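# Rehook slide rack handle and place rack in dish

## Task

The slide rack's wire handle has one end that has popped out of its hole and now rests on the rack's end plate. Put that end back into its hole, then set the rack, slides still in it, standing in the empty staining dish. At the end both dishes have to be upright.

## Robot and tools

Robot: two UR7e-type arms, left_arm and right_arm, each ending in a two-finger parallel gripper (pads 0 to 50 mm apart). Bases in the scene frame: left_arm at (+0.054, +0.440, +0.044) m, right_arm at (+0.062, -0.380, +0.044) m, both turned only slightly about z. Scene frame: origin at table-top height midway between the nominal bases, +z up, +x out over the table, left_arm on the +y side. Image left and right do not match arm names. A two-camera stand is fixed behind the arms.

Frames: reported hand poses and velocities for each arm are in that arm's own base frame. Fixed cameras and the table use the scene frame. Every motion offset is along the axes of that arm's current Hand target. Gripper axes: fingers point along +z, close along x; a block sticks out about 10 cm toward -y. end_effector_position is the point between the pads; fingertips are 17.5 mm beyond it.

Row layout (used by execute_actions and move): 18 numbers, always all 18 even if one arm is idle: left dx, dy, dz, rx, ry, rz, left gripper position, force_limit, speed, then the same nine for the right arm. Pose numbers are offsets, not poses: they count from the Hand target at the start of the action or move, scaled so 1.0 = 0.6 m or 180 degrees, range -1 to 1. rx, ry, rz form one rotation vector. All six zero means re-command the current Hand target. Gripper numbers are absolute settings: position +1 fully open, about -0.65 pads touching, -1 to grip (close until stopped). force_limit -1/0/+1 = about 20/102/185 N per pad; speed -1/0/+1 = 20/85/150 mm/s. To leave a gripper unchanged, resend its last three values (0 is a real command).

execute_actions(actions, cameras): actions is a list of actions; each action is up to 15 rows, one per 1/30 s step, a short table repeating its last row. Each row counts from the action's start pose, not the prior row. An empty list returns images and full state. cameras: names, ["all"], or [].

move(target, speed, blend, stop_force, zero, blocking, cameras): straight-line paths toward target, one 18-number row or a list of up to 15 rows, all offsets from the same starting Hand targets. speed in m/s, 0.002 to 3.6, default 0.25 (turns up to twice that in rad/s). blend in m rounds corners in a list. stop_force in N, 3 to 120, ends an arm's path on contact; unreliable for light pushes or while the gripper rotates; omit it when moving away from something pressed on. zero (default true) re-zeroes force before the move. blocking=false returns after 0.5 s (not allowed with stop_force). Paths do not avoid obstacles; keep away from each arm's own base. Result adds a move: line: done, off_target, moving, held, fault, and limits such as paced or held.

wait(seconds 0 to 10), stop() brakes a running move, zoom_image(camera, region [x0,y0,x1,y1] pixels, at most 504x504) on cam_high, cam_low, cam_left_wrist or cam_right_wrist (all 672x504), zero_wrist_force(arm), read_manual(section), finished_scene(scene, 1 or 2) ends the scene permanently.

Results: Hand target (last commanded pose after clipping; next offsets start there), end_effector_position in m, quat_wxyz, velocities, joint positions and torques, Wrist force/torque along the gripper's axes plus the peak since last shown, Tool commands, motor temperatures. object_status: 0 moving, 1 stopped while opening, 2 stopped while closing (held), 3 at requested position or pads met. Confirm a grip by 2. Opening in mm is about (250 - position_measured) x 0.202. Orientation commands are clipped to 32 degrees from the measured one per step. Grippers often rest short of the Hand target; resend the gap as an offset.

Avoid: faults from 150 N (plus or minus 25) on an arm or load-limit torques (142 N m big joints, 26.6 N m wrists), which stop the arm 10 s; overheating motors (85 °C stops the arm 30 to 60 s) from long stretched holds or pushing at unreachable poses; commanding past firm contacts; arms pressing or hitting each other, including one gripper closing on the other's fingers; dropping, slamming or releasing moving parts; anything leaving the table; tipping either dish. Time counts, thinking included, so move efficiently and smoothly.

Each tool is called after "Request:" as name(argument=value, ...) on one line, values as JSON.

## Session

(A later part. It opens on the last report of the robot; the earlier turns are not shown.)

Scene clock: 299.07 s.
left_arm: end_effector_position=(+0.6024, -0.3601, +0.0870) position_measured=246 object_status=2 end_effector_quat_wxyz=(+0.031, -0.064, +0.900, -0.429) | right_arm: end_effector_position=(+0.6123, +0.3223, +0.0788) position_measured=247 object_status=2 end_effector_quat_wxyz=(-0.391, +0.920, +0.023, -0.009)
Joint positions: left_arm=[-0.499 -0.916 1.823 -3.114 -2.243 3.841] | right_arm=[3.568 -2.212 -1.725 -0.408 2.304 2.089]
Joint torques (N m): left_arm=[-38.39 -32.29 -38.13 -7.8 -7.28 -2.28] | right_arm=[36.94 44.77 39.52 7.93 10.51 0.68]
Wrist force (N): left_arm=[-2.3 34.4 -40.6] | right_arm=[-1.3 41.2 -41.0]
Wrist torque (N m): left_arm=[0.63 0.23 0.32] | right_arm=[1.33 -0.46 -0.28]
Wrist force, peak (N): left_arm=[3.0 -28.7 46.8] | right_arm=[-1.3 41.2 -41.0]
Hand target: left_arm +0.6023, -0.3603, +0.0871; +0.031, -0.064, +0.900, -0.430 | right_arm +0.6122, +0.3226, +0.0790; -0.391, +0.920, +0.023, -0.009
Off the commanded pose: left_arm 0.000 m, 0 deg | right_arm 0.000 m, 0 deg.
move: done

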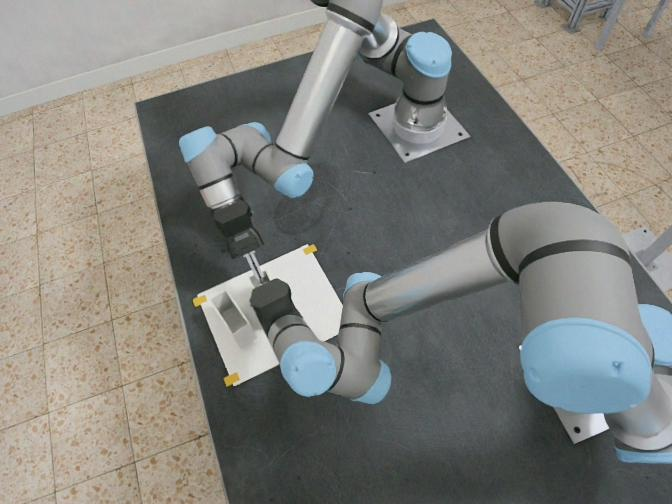

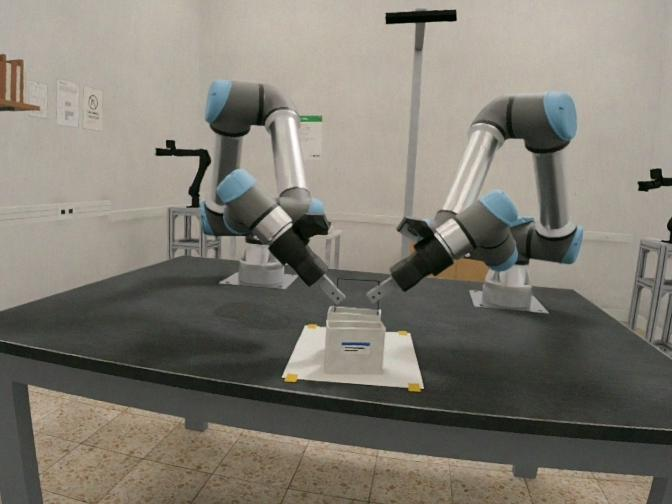

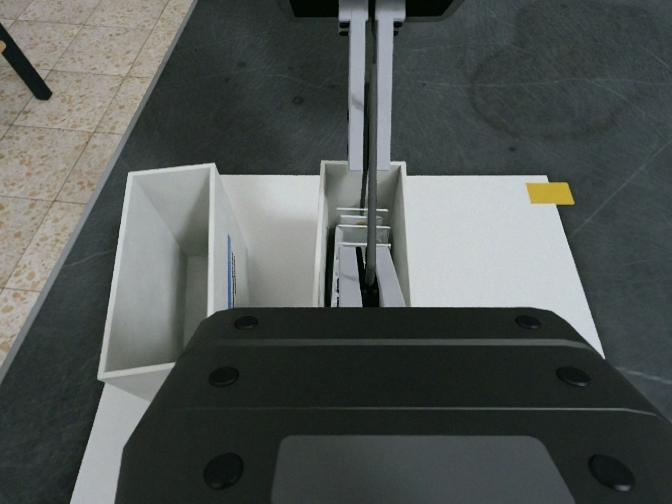

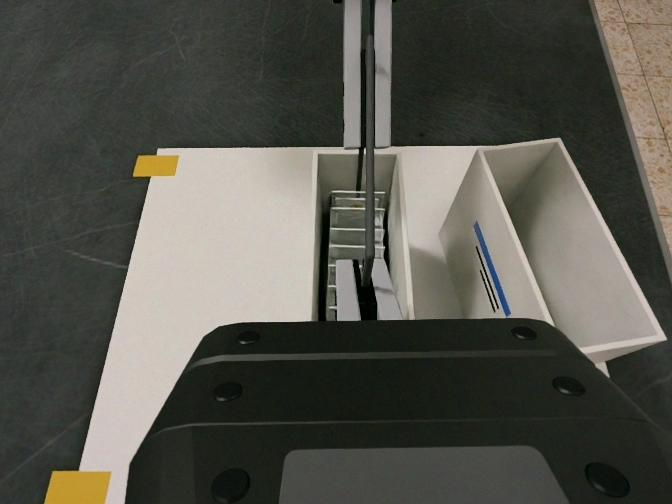

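Request:
move(target=[[0,0.0012,-0.0016,0,0,0,-1,0.3,-1,0,0.0014,-0.0014,0,0,0,-1,0.3,-1],[0,-0.0508,-0.0436,0,0,0,-1,0.3,-1,0,-0.0466,-0.0478,0,0,0,-1,0.3,-1]], speed=0.05, cameras=["all"])

Request:
zoom_image(camera="cam_low", region=[310, 220, 400, 310])

Request:
zoom_image(camera="cam_right_wrist", region=[310, 150, 430, 270])

Request:
zoom_image(camera="cam_left_wrist", region=[300, 150, 420, 270])

Scene clock: 307.77 s.
left_arm: end_effector_position=(+0.6022, -0.3591, +0.1275) position_measured=246 object_status=2 end_effector_quat_wxyz=(+0.031, -0.064, +0.900, -0.430) end_effector_velocity=(+0.000, +0.000, -0.002) end_effector_angular_velocity=(+0.000, -0.001, -0.001) | right_arm: end_effector_position=(+0.6122, +0.3213, +0.1192) position_measured=247 object_status=2 end_effector_quat_wxyz=(-0.391, +0.920, +0.023, -0.009)
Joint positions: left_arm=[-0.497 -0.991 1.812 -3.027 -2.244 3.843] | right_arm=[3.567 -2.146 -1.707 -0.494 2.305 2.087]
Joint velocities: left_arm=[0 0.004 0 -0.005 0 0.001] | right_arm=[within noise]
Joint torques (N m): left_arm=[8.74 -30.52 -18.11 -5.25 0.52 -0.94] | right_arm=[-8.13 38.77 13.01 4.66 -2.1 -1.28]
Wrist force (N): left_arm=[0.4 2.4 3.4] | right_arm=[1.2 -1.9 -1.2]
Wrist torque (N m): left_arm=[0.41 0.21 0.17] | right_arm=[0.27 -0.34 -0.14]
Wrist force, peak (N): left_arm=[-3.6 38.9 -46.3] | right_arm=[-1.3 48.1 -46.0]
Hand target: left_arm +0.6021, -0.3591, +0.1272; +0.031, -0.064, +0.900, -0.430 | right_arm +0.6121, +0.3213, +0.1190; -0.391, +0.920, +0.023, -0.009
Off the commanded pose: left_arm 0.000 m, 0 deg | right_arm 0.000 m, 0 deg.
move: done

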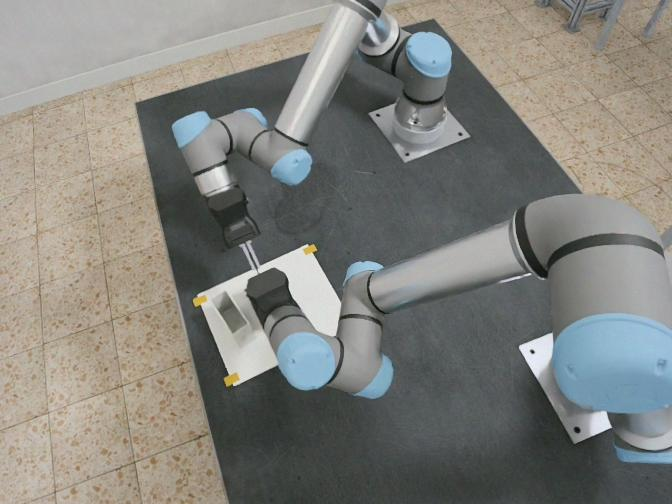

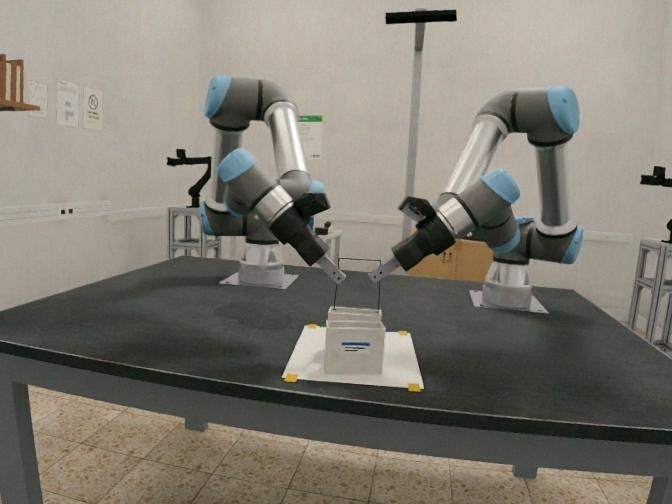

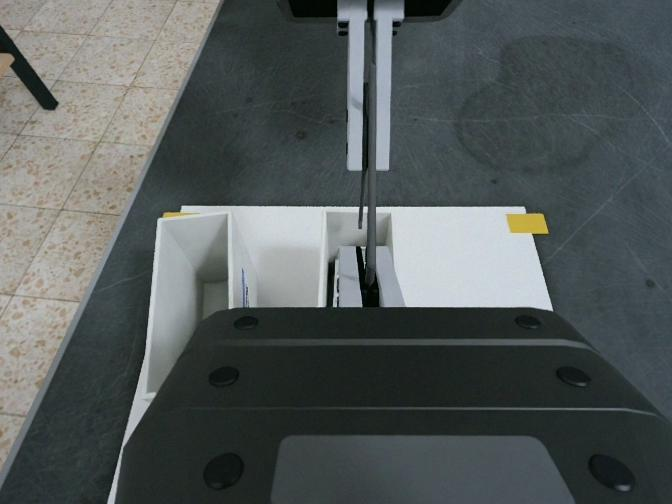

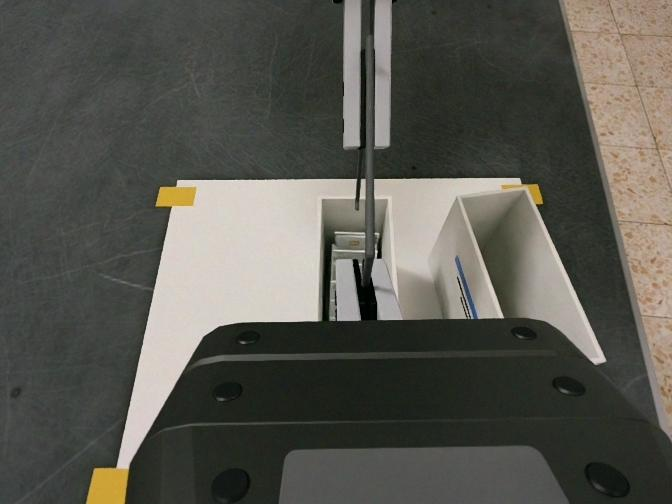

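Scaled by 5.600 from the camera's 672x504 image, which has a finer 960x720 frame.

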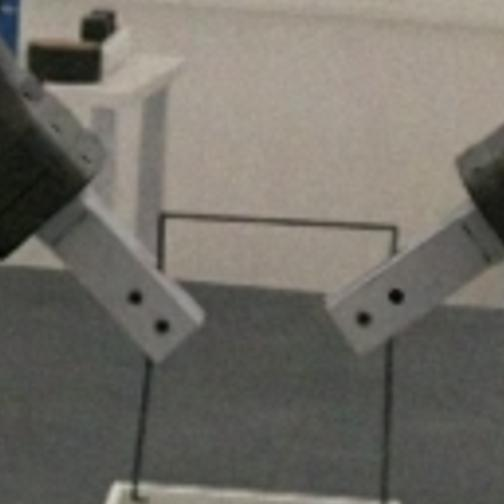

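Scaled by 4.200 from the camera's 672x504 image, which has a finer 960x720 frame.

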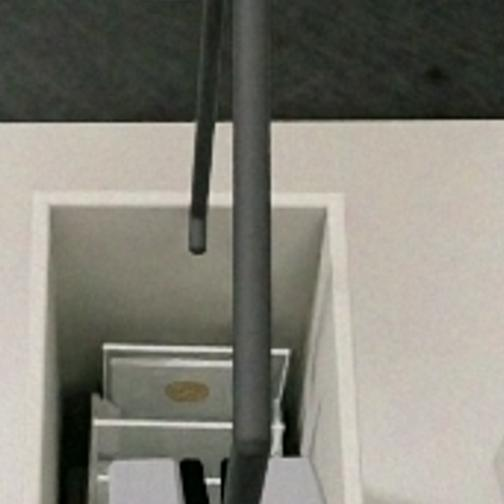

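Scaled by 4.200 from the camera's 672x504 image, which has a finer 960x720 frame.

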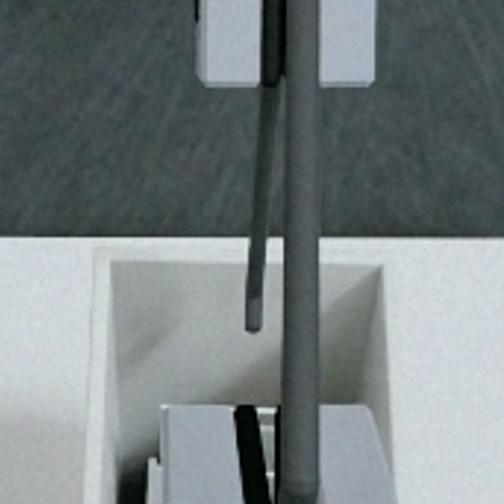

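Request:
move(target=[[0,0.0019,-0.0023,0,0,0,-1,0.3,-1,0,0.0021,-0.0022,0,0,0,-1,0.3,-1],[0,0.0500,0.0366,0,0,0,-1,0.3,-1,0,0.0465,0.0407,0,0,0,-1,0.3,-1]], speed=0.05, cameras=["all"])

Request:
zoom_image(camera="cam_right_wrist", region=[320, 170, 400, 250])

Request:
zoom_image(camera="cam_left_wrist", region=[310, 170, 390, 250])

Request:
move(target=[0,-0.0031,0.0039,0,0,0,-1,0.3,-1,0,-0.0035,0.0036,0,0,0,-1,0.3,-1], speed=0.02, cameras=["all"])

Request:
zoom_image(camera="cam_right_wrist", region=[320, 170, 400, 250])

Request:
zoom_image(camera="cam_left_wrist", region=[310, 170, 390, 250])

Scene clock: 348.07 s.
left_arm: end_effector_position=(+0.6018, -0.3573, +0.0899) position_measured=246 object_status=2 end_effector_quat_wxyz=(+0.030, -0.064, +0.900, -0.429) | right_arm: end_effector_position=(+0.6122, +0.3195, +0.0818) position_measured=247 object_status=2 end_effector_quat_wxyz=(-0.391, +0.920, +0.023, -0.009) end_effector_velocity=(-0.001, +0.000, +0.002) end_effector_angular_velocity=(-0.001, +0.003, +0.000)
Joint positions: left_arm=[-0.495 -0.924 1.826 -3.107 -2.246 3.846] | right_arm=[3.564 -2.205 -1.726 -0.418 2.306 2.084]
Joint velocities: left_arm=[within noise] | right_arm=[0.001 0.004 0 -0.006 0 0.001]
Joint torques (N m): left_arm=[35.87 -52.8 -9.93 -0.03 5 -0.05] | right_arm=[-34.36 52.87 11.57 -2.07 -10.85 1.36]
Wrist force (N): left_arm=[2.7 -28.5 46.6] | right_arm=[4.4 -45.4 34.9]
Wrist torque (N m): left_arm=[-0.23 0.10 0.26] | right_arm=[-0.87 -0.55 -0.04]
Wrist force, peak (N): left_arm=[2.7 -27.9 47.4] | right_arm=[3.7 -45.3 35.6]
Hand target: left_arm +0.6019, -0.3573, +0.0901; +0.031, -0.064, +0.900, -0.430 | right_arm +0.6123, +0.3195, +0.0820; -0.391, +0.920, +0.023, -0.009
Off the commanded pose: left_arm 0.000 m, 0 deg | right_arm 0.000 m, 0 deg.
move: done

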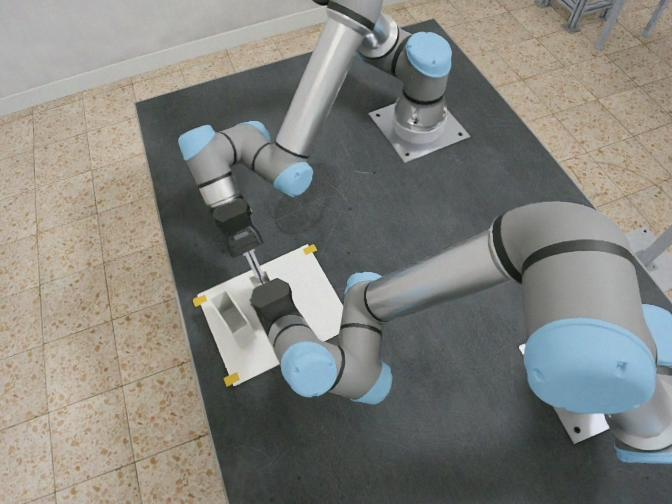

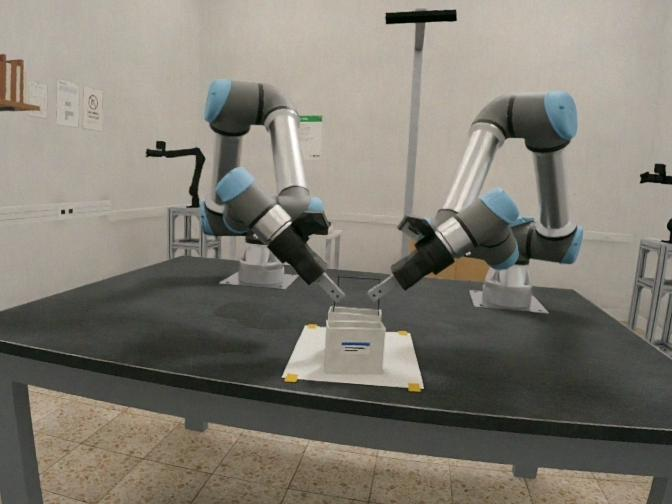

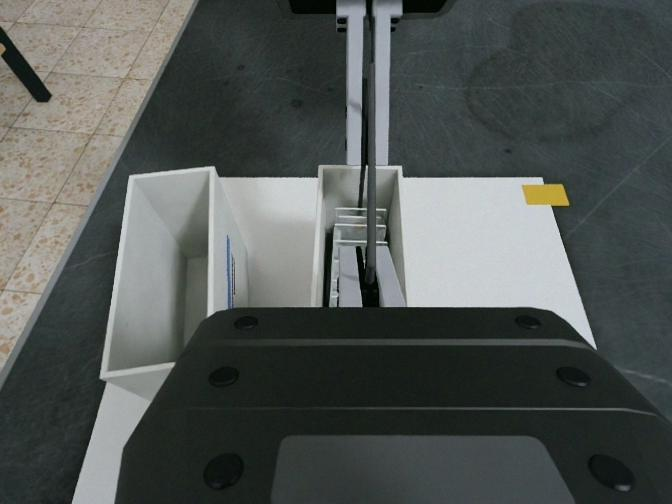

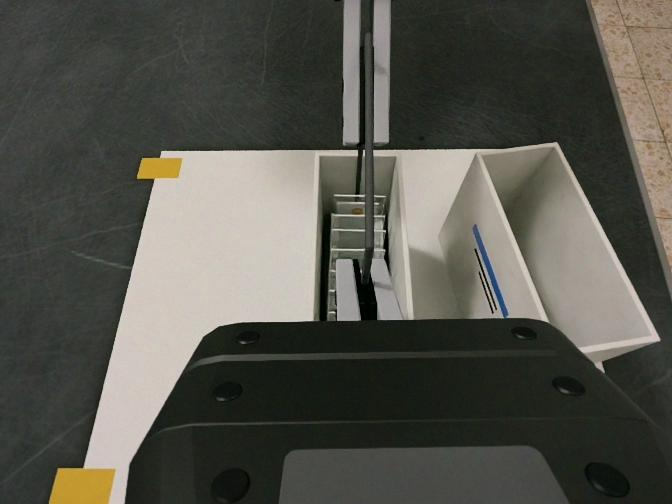

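Scaled by 6.300 from the camera's 672x504 image, which has a finer 960x720 frame.

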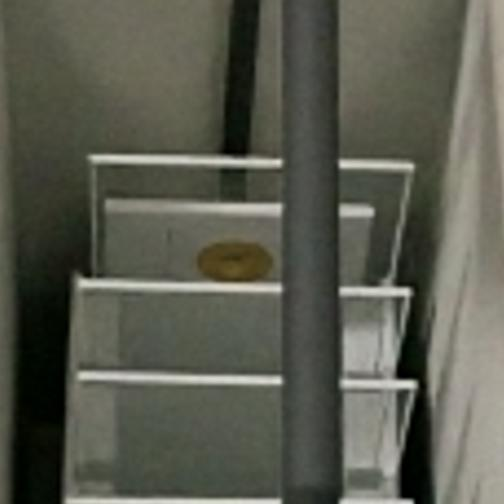

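Scaled by 6.300 from the camera's 672x504 image, which has a finer 960x720 frame.

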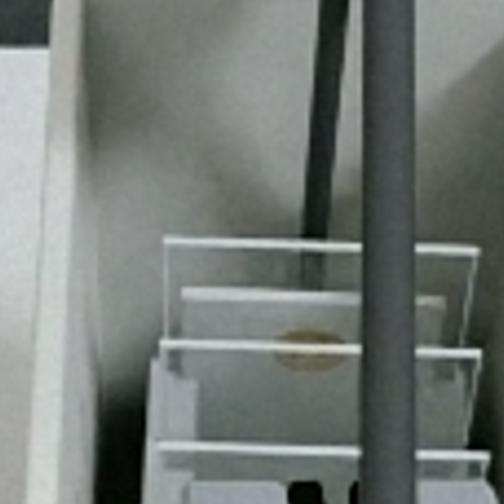

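Scene clock: 348.77 s.
left_arm: end_effector_position=(+0.6024, -0.3602, +0.0900) position_measured=246 object_status=2 end_effector_quat_wxyz=(+0.031, -0.064, +0.900, -0.429) | right_arm: end_effector_position=(+0.6122, +0.3224, +0.0819) position_measured=247 object_status=2 end_effector_quat_wxyz=(-0.391, +0.920, +0.023, -0.009)
Joint positions: left_arm=[-0.499 -0.922 1.822 -3.107 -2.243 3.841] | right_arm=[3.568 -2.207 -1.724 -0.414 2.304 2.089]
Joint torques (N m): left_arm=[-31.34 -32.23 -34.32 -6.97 -4.94 -2.11] | right_arm=[29.33 46.65 38.46 7.59 7.61 0.79]
Wrist force (N): left_arm=[-1.9 26.2 -31.1] | right_arm=[-1.2 34.1 -29.6]
Wrist torque (N m): left_arm=[0.83 0.25 0.26] | right_arm=[1.42 -0.34 -0.34]
Wrist force, peak (N): left_arm=[2.8 -28.5 47.2] | right_arm=[4.5 -45.9 35.2]
Hand target: left_arm +0.6023, -0.3603, +0.0901; +0.031, -0.064, +0.900, -0.430 | right_arm +0.6121, +0.3226, +0.0820; -0.391, +0.920, +0.023, -0.009
Off the commanded pose: left_arm 0.000 m, 0 deg | right_arm 0.000 m, 0 deg.
move: done

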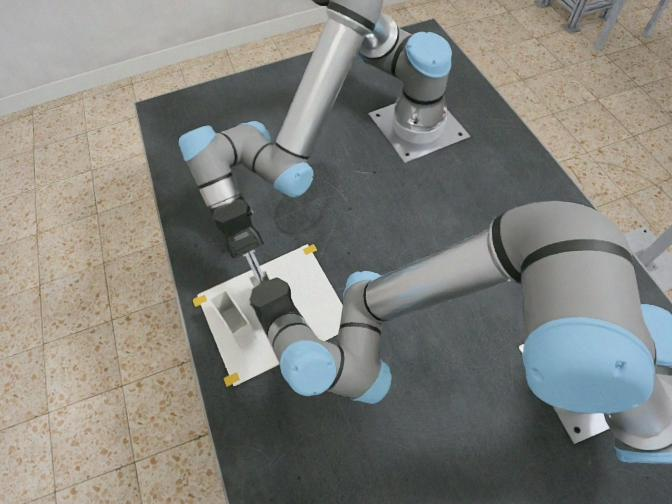

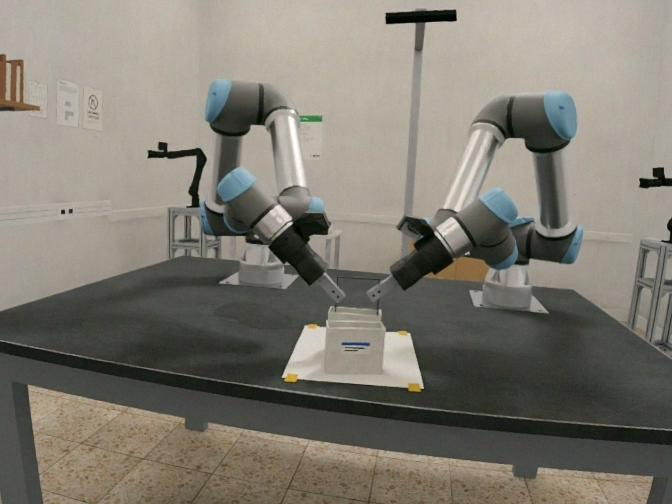

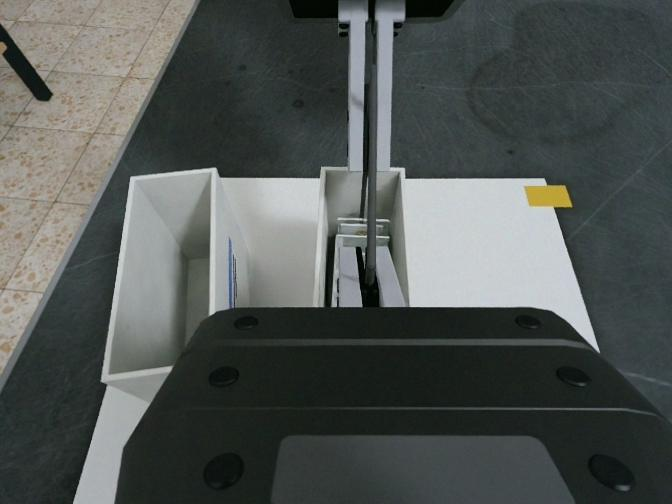

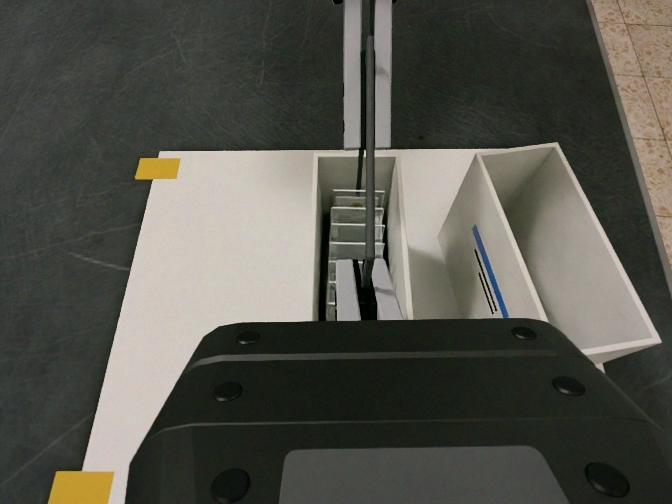

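Scaled by 6.300 from the camera's 672x504 image, which has a finer 960x720 frame.

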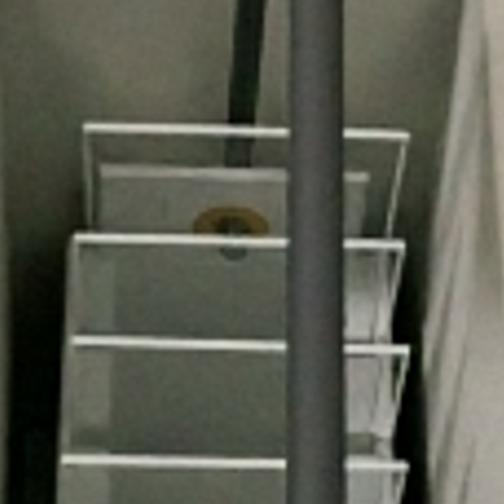

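Scaled by 6.300 from the camera's 672x504 image, which has a finer 960x720 frame.

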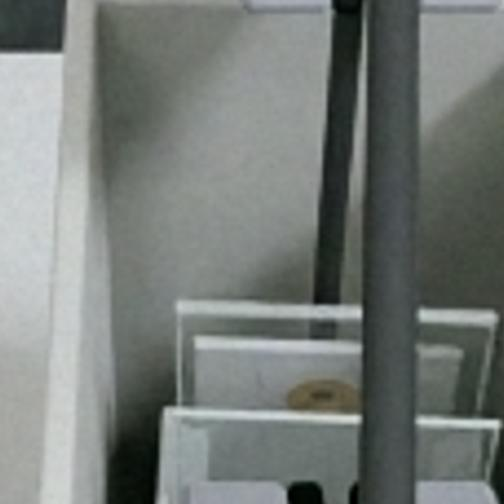

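Request:
move(target=[0,0,0,0,0,0,-1,0.3,-1,0,-0.0018,-0.00174,0,0,0,-1,0.3,-1], speed=0.02)

Request:
move(target=[0,0,0,0,0,0,-1,0.3,-1,0,-0.0018,-0.00174,0,0,0,-1,0.3,-1], speed=0.02, cameras=["cam_left_wrist", "cam_right_wrist"])

Request:
zoom_image(camera="cam_left_wrist", region=[310, 180, 390, 260])

Request:
zoom_image(camera="cam_right_wrist", region=[320, 170, 400, 250])

Scene clock: 359.20 s.
left_arm: end_effector_position=(+0.6022, -0.3604, +0.0901) position_measured=246 object_status=2 end_effector_quat_wxyz=(+0.030, -0.064, +0.900, -0.430) | right_arm: end_effector_position=(+0.6121, +0.3226, +0.0836) position_measured=247 object_status=2 end_effector_quat_wxyz=(-0.391, +0.920, +0.023, -0.009)
Joint positions: left_arm=[-0.499 -0.922 1.822 -3.107 -2.243 3.842] | right_arm=[3.569 -2.204 -1.724 -0.418 2.304 2.089]
Joint torques (N m): left_arm=[-22.71 -50.3 -34.62 -5.32 -3.22 2.27] | right_arm=[19.7 58.44 36.39 4.67 5.78 -1.36]
Wrist force (N): left_arm=[-1.2 23.4 -28.4] | right_arm=[-0.5 32.2 -25.8]
Wrist torque (N m): left_arm=[0.92 0.23 0.21] | right_arm=[1.34 -0.33 -0.39]
Wrist force, peak (N): left_arm=[-1.7 31.8 -37.3] | right_arm=[-0.8 41.3 -34.3]
Hand target: left_arm +0.6023, -0.3603, +0.0901; +0.031, -0.064, +0.900, -0.430 | right_arm +0.6121, +0.3226, +0.0835; -0.391, +0.920, +0.023, -0.009
Off the commanded pose: left_arm 0.000 m, 0 deg | right_arm 0.000 m, 0 deg.
move: done

Scene clock: 359.90 s.
left_arm: end_effector_position=(+0.6023, -0.3603, +0.0901) position_measured=246 object_status=2 end_effector_quat_wxyz=(+0.031, -0.064, +0.900, -0.430) | right_arm: end_effector_position=(+0.6121, +0.3226, +0.0850) position_measured=247 object_status=2 end_effector_quat_wxyz=(-0.391, +0.920, +0.023, -0.009)
Joint positions: left_arm=[-0.499 -0.922 1.822 -3.107 -2.243 3.842] | right_arm=[3.568 -2.202 -1.723 -0.421 2.304 2.089]
Joint torques (N m): left_arm=[-11.64 -50.35 -31.54 -4.1 -2.74 2.37] | right_arm=[13.4 61.07 37.58 4.99 4.81 -1.4]
Wrist force (N): left_arm=[-1.1 21.9 -27.5] | right_arm=[-0.5 32.0 -23.4]
Wrist torque (N m): left_arm=[1.01 0.17 0.21] | right_arm=[1.31 -0.37 -0.40]
Wrist force, peak (N): left_arm=[-1.1 23.6 -28.5] | right_arm=[-0.5 32.6 -26.0]
Hand target: left_arm +0.6023, -0.3603, +0.0901; +0.031, -0.064, +0.900, -0.430 | right_arm +0.6121, +0.3225, +0.0850; -0.391, +0.920, +0.023, -0.009
Off the commanded pose: left_arm 0.000 m, 0 deg | right_arm 0.000 m, 0 deg.
move: done
Images, in order (width x height): cam_left_wrist 672x504, cam_right_wrist 672x504.

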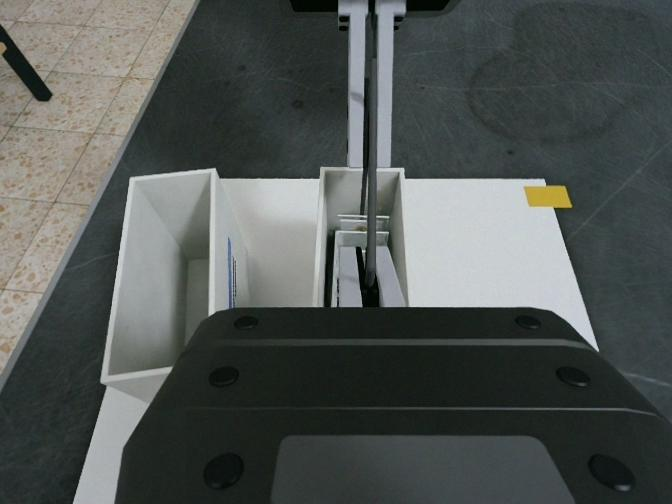

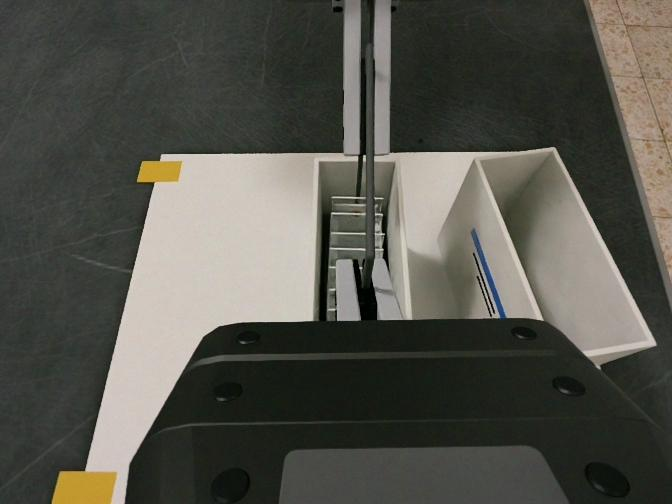

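Scaled by 6.300 from the camera's 672x504 image, which has a finer 960x720 frame.

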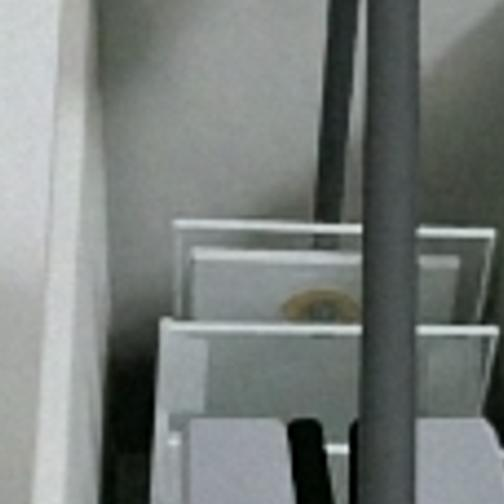

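Scaled by 6.300 from the camera's 672x504 image, which has a finer 960x720 frame.

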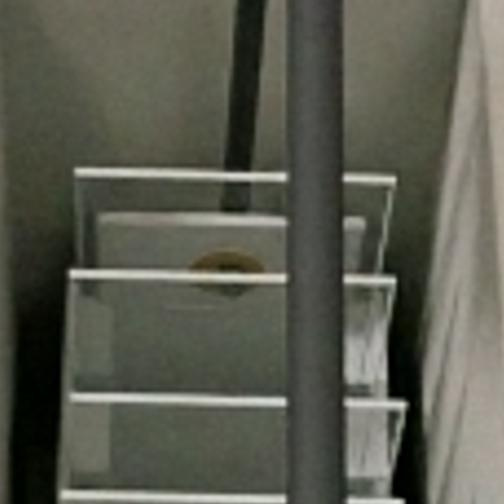

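Request:
move(target=[0,-0.0012,0.0015,0,0,0,-1,0.3,-1,0,-0.0014,0.0014,0,0,0,-1,0.3,-1], speed=0.02, cameras=["all"])

Request:
zoom_image(camera="cam_left_wrist", region=[330, 200, 380, 250])

Request:
zoom_image(camera="cam_right_wrist", region=[330, 190, 380, 240])

Request:
zoom_image(camera="cam_low", region=[310, 240, 400, 330])

Scene clock: 366.03 s.
left_arm: end_effector_position=(+0.6025, -0.3613, +0.0901) position_measured=246 object_status=2 end_effector_quat_wxyz=(+0.031, -0.064, +0.900, -0.429) | right_arm: end_effector_position=(+0.6121, +0.3236, +0.0849) position_measured=247 object_status=2 end_effector_quat_wxyz=(-0.391, +0.920, +0.023, -0.009)
Joint positions: left_arm=[-0.501 -0.921 1.82 -3.108 -2.242 3.84] | right_arm=[3.57 -2.203 -1.722 -0.419 2.303 2.092]
Joint torques (N m): left_arm=[-49.35 -29.39 -42.98 -8.06 -8.08 -2.53] | right_arm=[48.94 48.49 44.96 10.08 12.8 1.12]
Wrist force (N): left_arm=[-3.3 46.1 -59.0] | right_arm=[-2.5 60.0 -52.2]
Wrist torque (N m): left_arm=[1.02 0.17 0.25] | right_arm=[1.38 -0.39 -0.37]
Wrist force, peak (N): left_arm=[-3.3 46.1 -59.0] | right_arm=[-2.5 60.0 -52.2]
Hand target: left_arm +0.6025, -0.3614, +0.0901; +0.031, -0.064, +0.900, -0.430 | right_arm +0.6121, +0.3237, +0.0850; -0.391, +0.920, +0.023, -0.009
Off the commanded pose: left_arm 0.000 m, 0 deg | right_arm 0.000 m, 0 deg.
move: done

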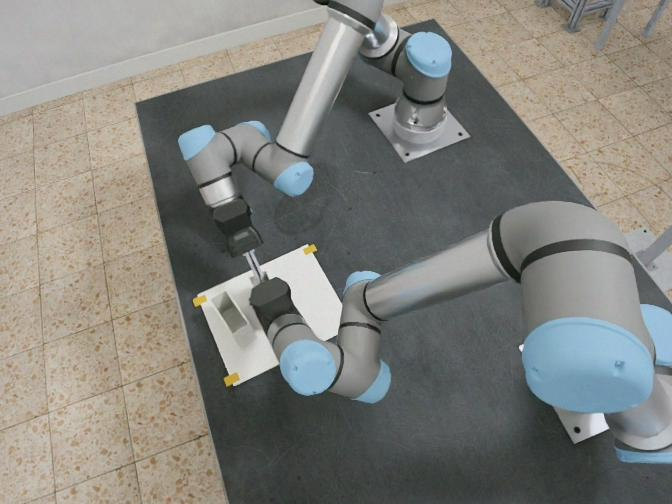

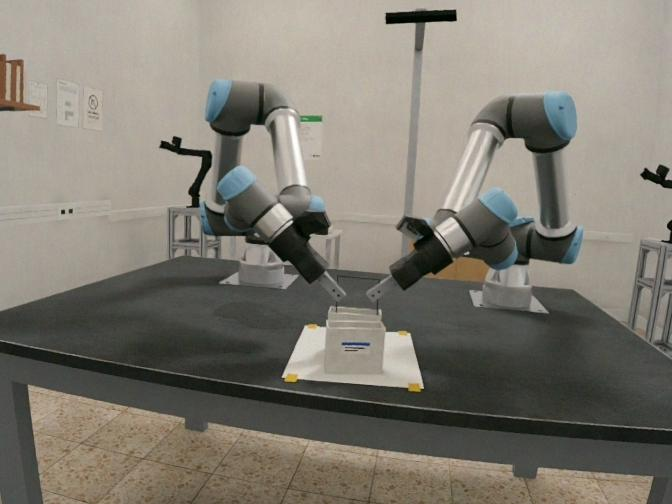

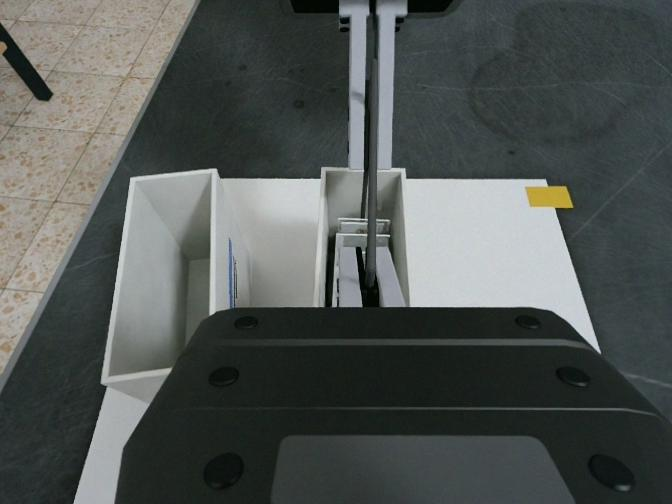

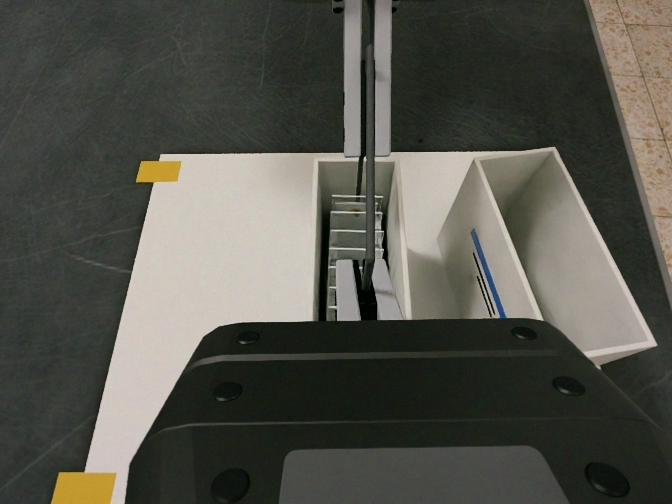

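Scaled by 10.080 from the camera's 672x504 image, which has a finer 960x720 frame.

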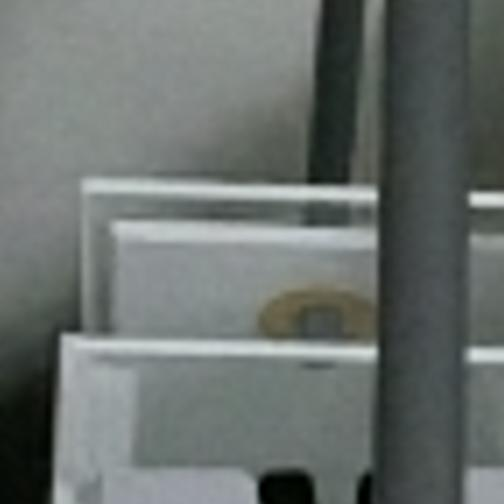

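Scaled by 10.080 from the camera's 672x504 image, which has a finer 960x720 frame.

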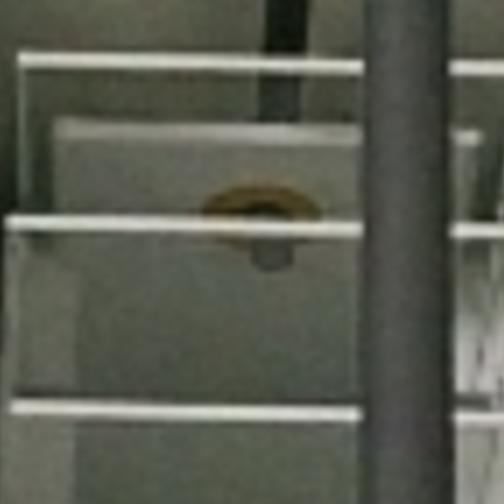

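Scaled by 5.600 from the camera's 672x504 image, which has a finer 960x720 frame.

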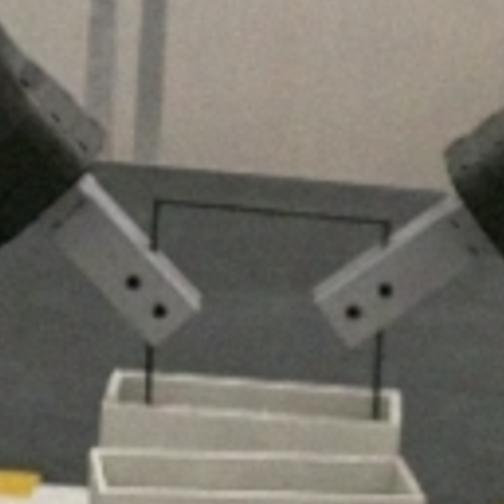

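Request:
move(target=[[0,0.0010,-0.0013,0,0,0,-1,0.3,-1,0,0.0012,-0.0012,0,0,0,-1,0.3,-1],[0,-0.0510,-0.0433,0,0,0,-1,0.3,-1,0,-0.0468,-0.0476,0,0,0,-1,0.3,-1]], speed=0.05, cameras=["all"])

Request:
zoom_image(camera="cam_low", region=[310, 220, 400, 310])

Request:
zoom_image(camera="cam_right_wrist", region=[310, 150, 430, 270])

Request:
zoom_image(camera="cam_left_wrist", region=[300, 150, 420, 270])

Scene clock: 377.30 s.
left_arm: end_effector_position=(+0.6024, -0.3605, +0.1304) position_measured=246 object_status=2 end_effector_quat_wxyz=(+0.031, -0.064, +0.900, -0.430) end_effector_velocity=(+0.000, -0.001, -0.002) end_effector_angular_velocity=(+0.000, -0.002, -0.002) | right_arm: end_effector_position=(+0.6121, +0.3227, +0.1253) position_measured=247 object_status=2 end_effector_quat_wxyz=(-0.391, +0.920, +0.023, -0.009) end_effector_velocity=(+0.001, +0.000, -0.001) end_effector_angular_velocity=(+0.001, -0.004, +0.001)
Joint positions: left_arm=[-0.499 -0.995 1.809 -3.021 -2.243 3.841] | right_arm=[3.569 -2.137 -1.702 -0.506 2.304 2.09]
Joint velocities: left_arm=[-0.001 0.004 0 -0.005 0 0.001] | right_arm=[0 -0.002 0 0.005 -0.001 -0.001]
Joint torques (N m): left_arm=[-8.18 -28.97 -22.53 -6.71 -2.42 -0.85] | right_arm=[10.44 42.38 20.77 7.44 3.8 -1.3]
Wrist force (N): left_arm=[-1.2 20.3 -23.7] | right_arm=[-0.5 28.9 -21.3]
Wrist torque (N m): left_arm=[0.69 0.25 0.10] | right_arm=[1.08 -0.29 -0.23]
Wrist force, peak (N): left_arm=[-4.2 48.8 -61.8] | right_arm=[-3.0 63.0 -55.6]
Hand target: left_arm +0.6023, -0.3605, +0.1302; +0.031, -0.064, +0.900, -0.430 | right_arm +0.6121, +0.3226, +0.1251; -0.391, +0.920, +0.023, -0.009
Off the commanded pose: left_arm 0.000 m, 0 deg | right_arm 0.000 m, 0 deg.
move: done

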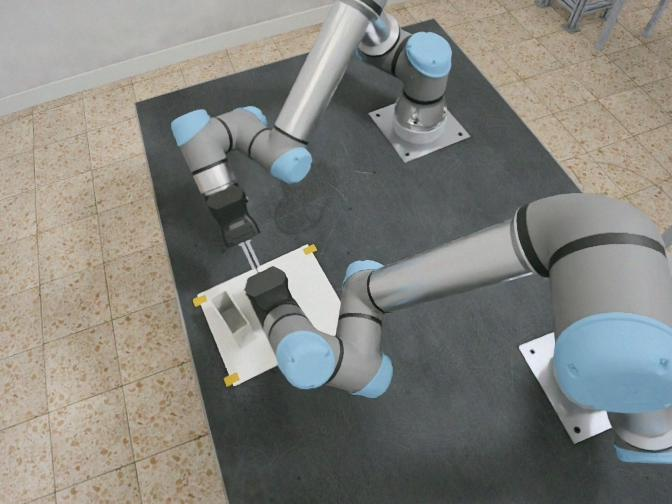

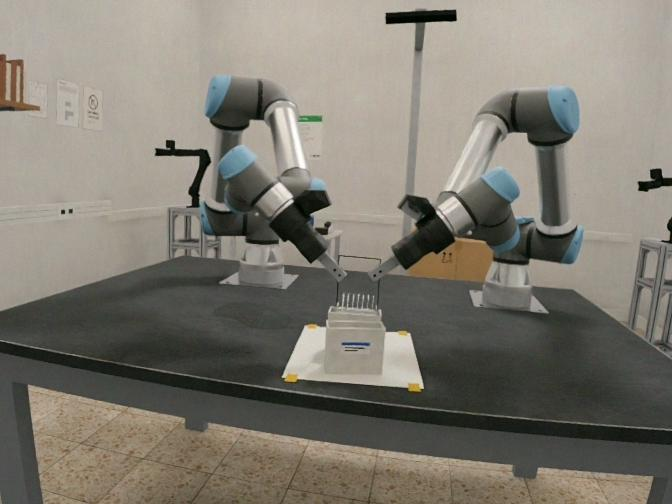

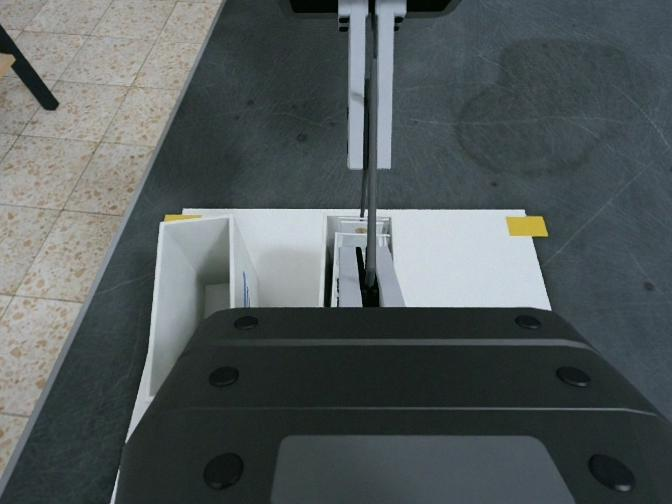

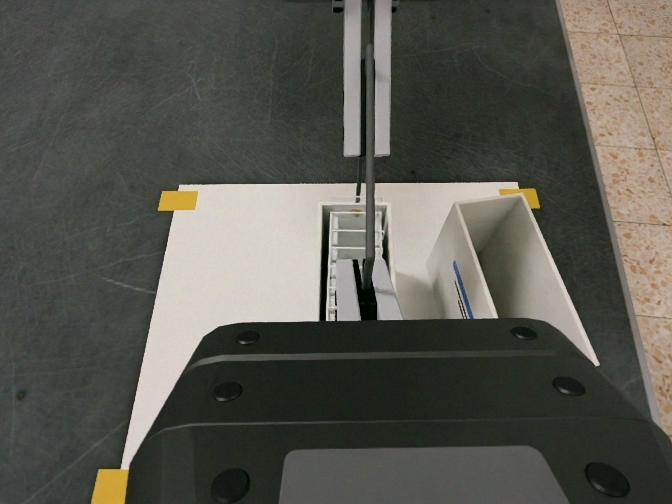

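Scaled by 5.600 from the camera's 672x504 image, which has a finer 960x720 frame.

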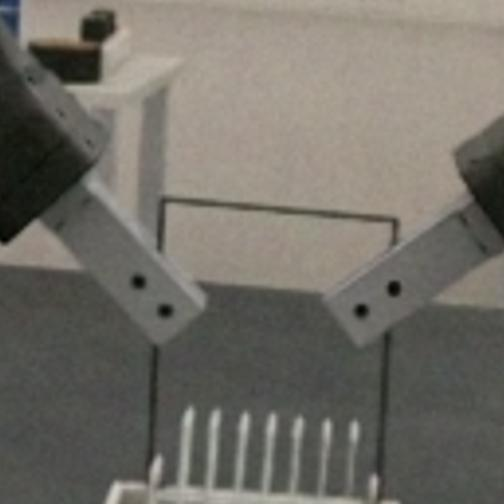

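Scaled by 4.200 from the camera's 672x504 image, which has a finer 960x720 frame.

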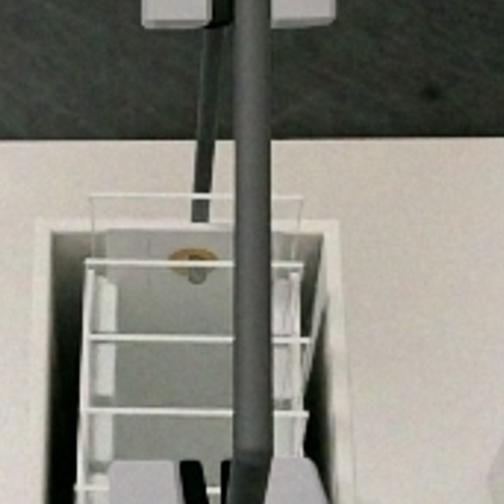

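Scaled by 4.200 from the camera's 672x504 image, which has a finer 960x720 frame.

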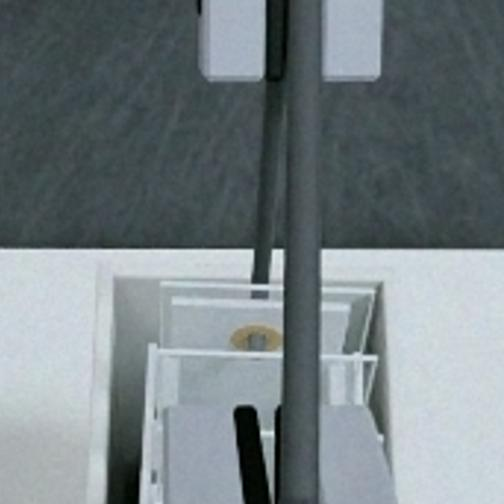

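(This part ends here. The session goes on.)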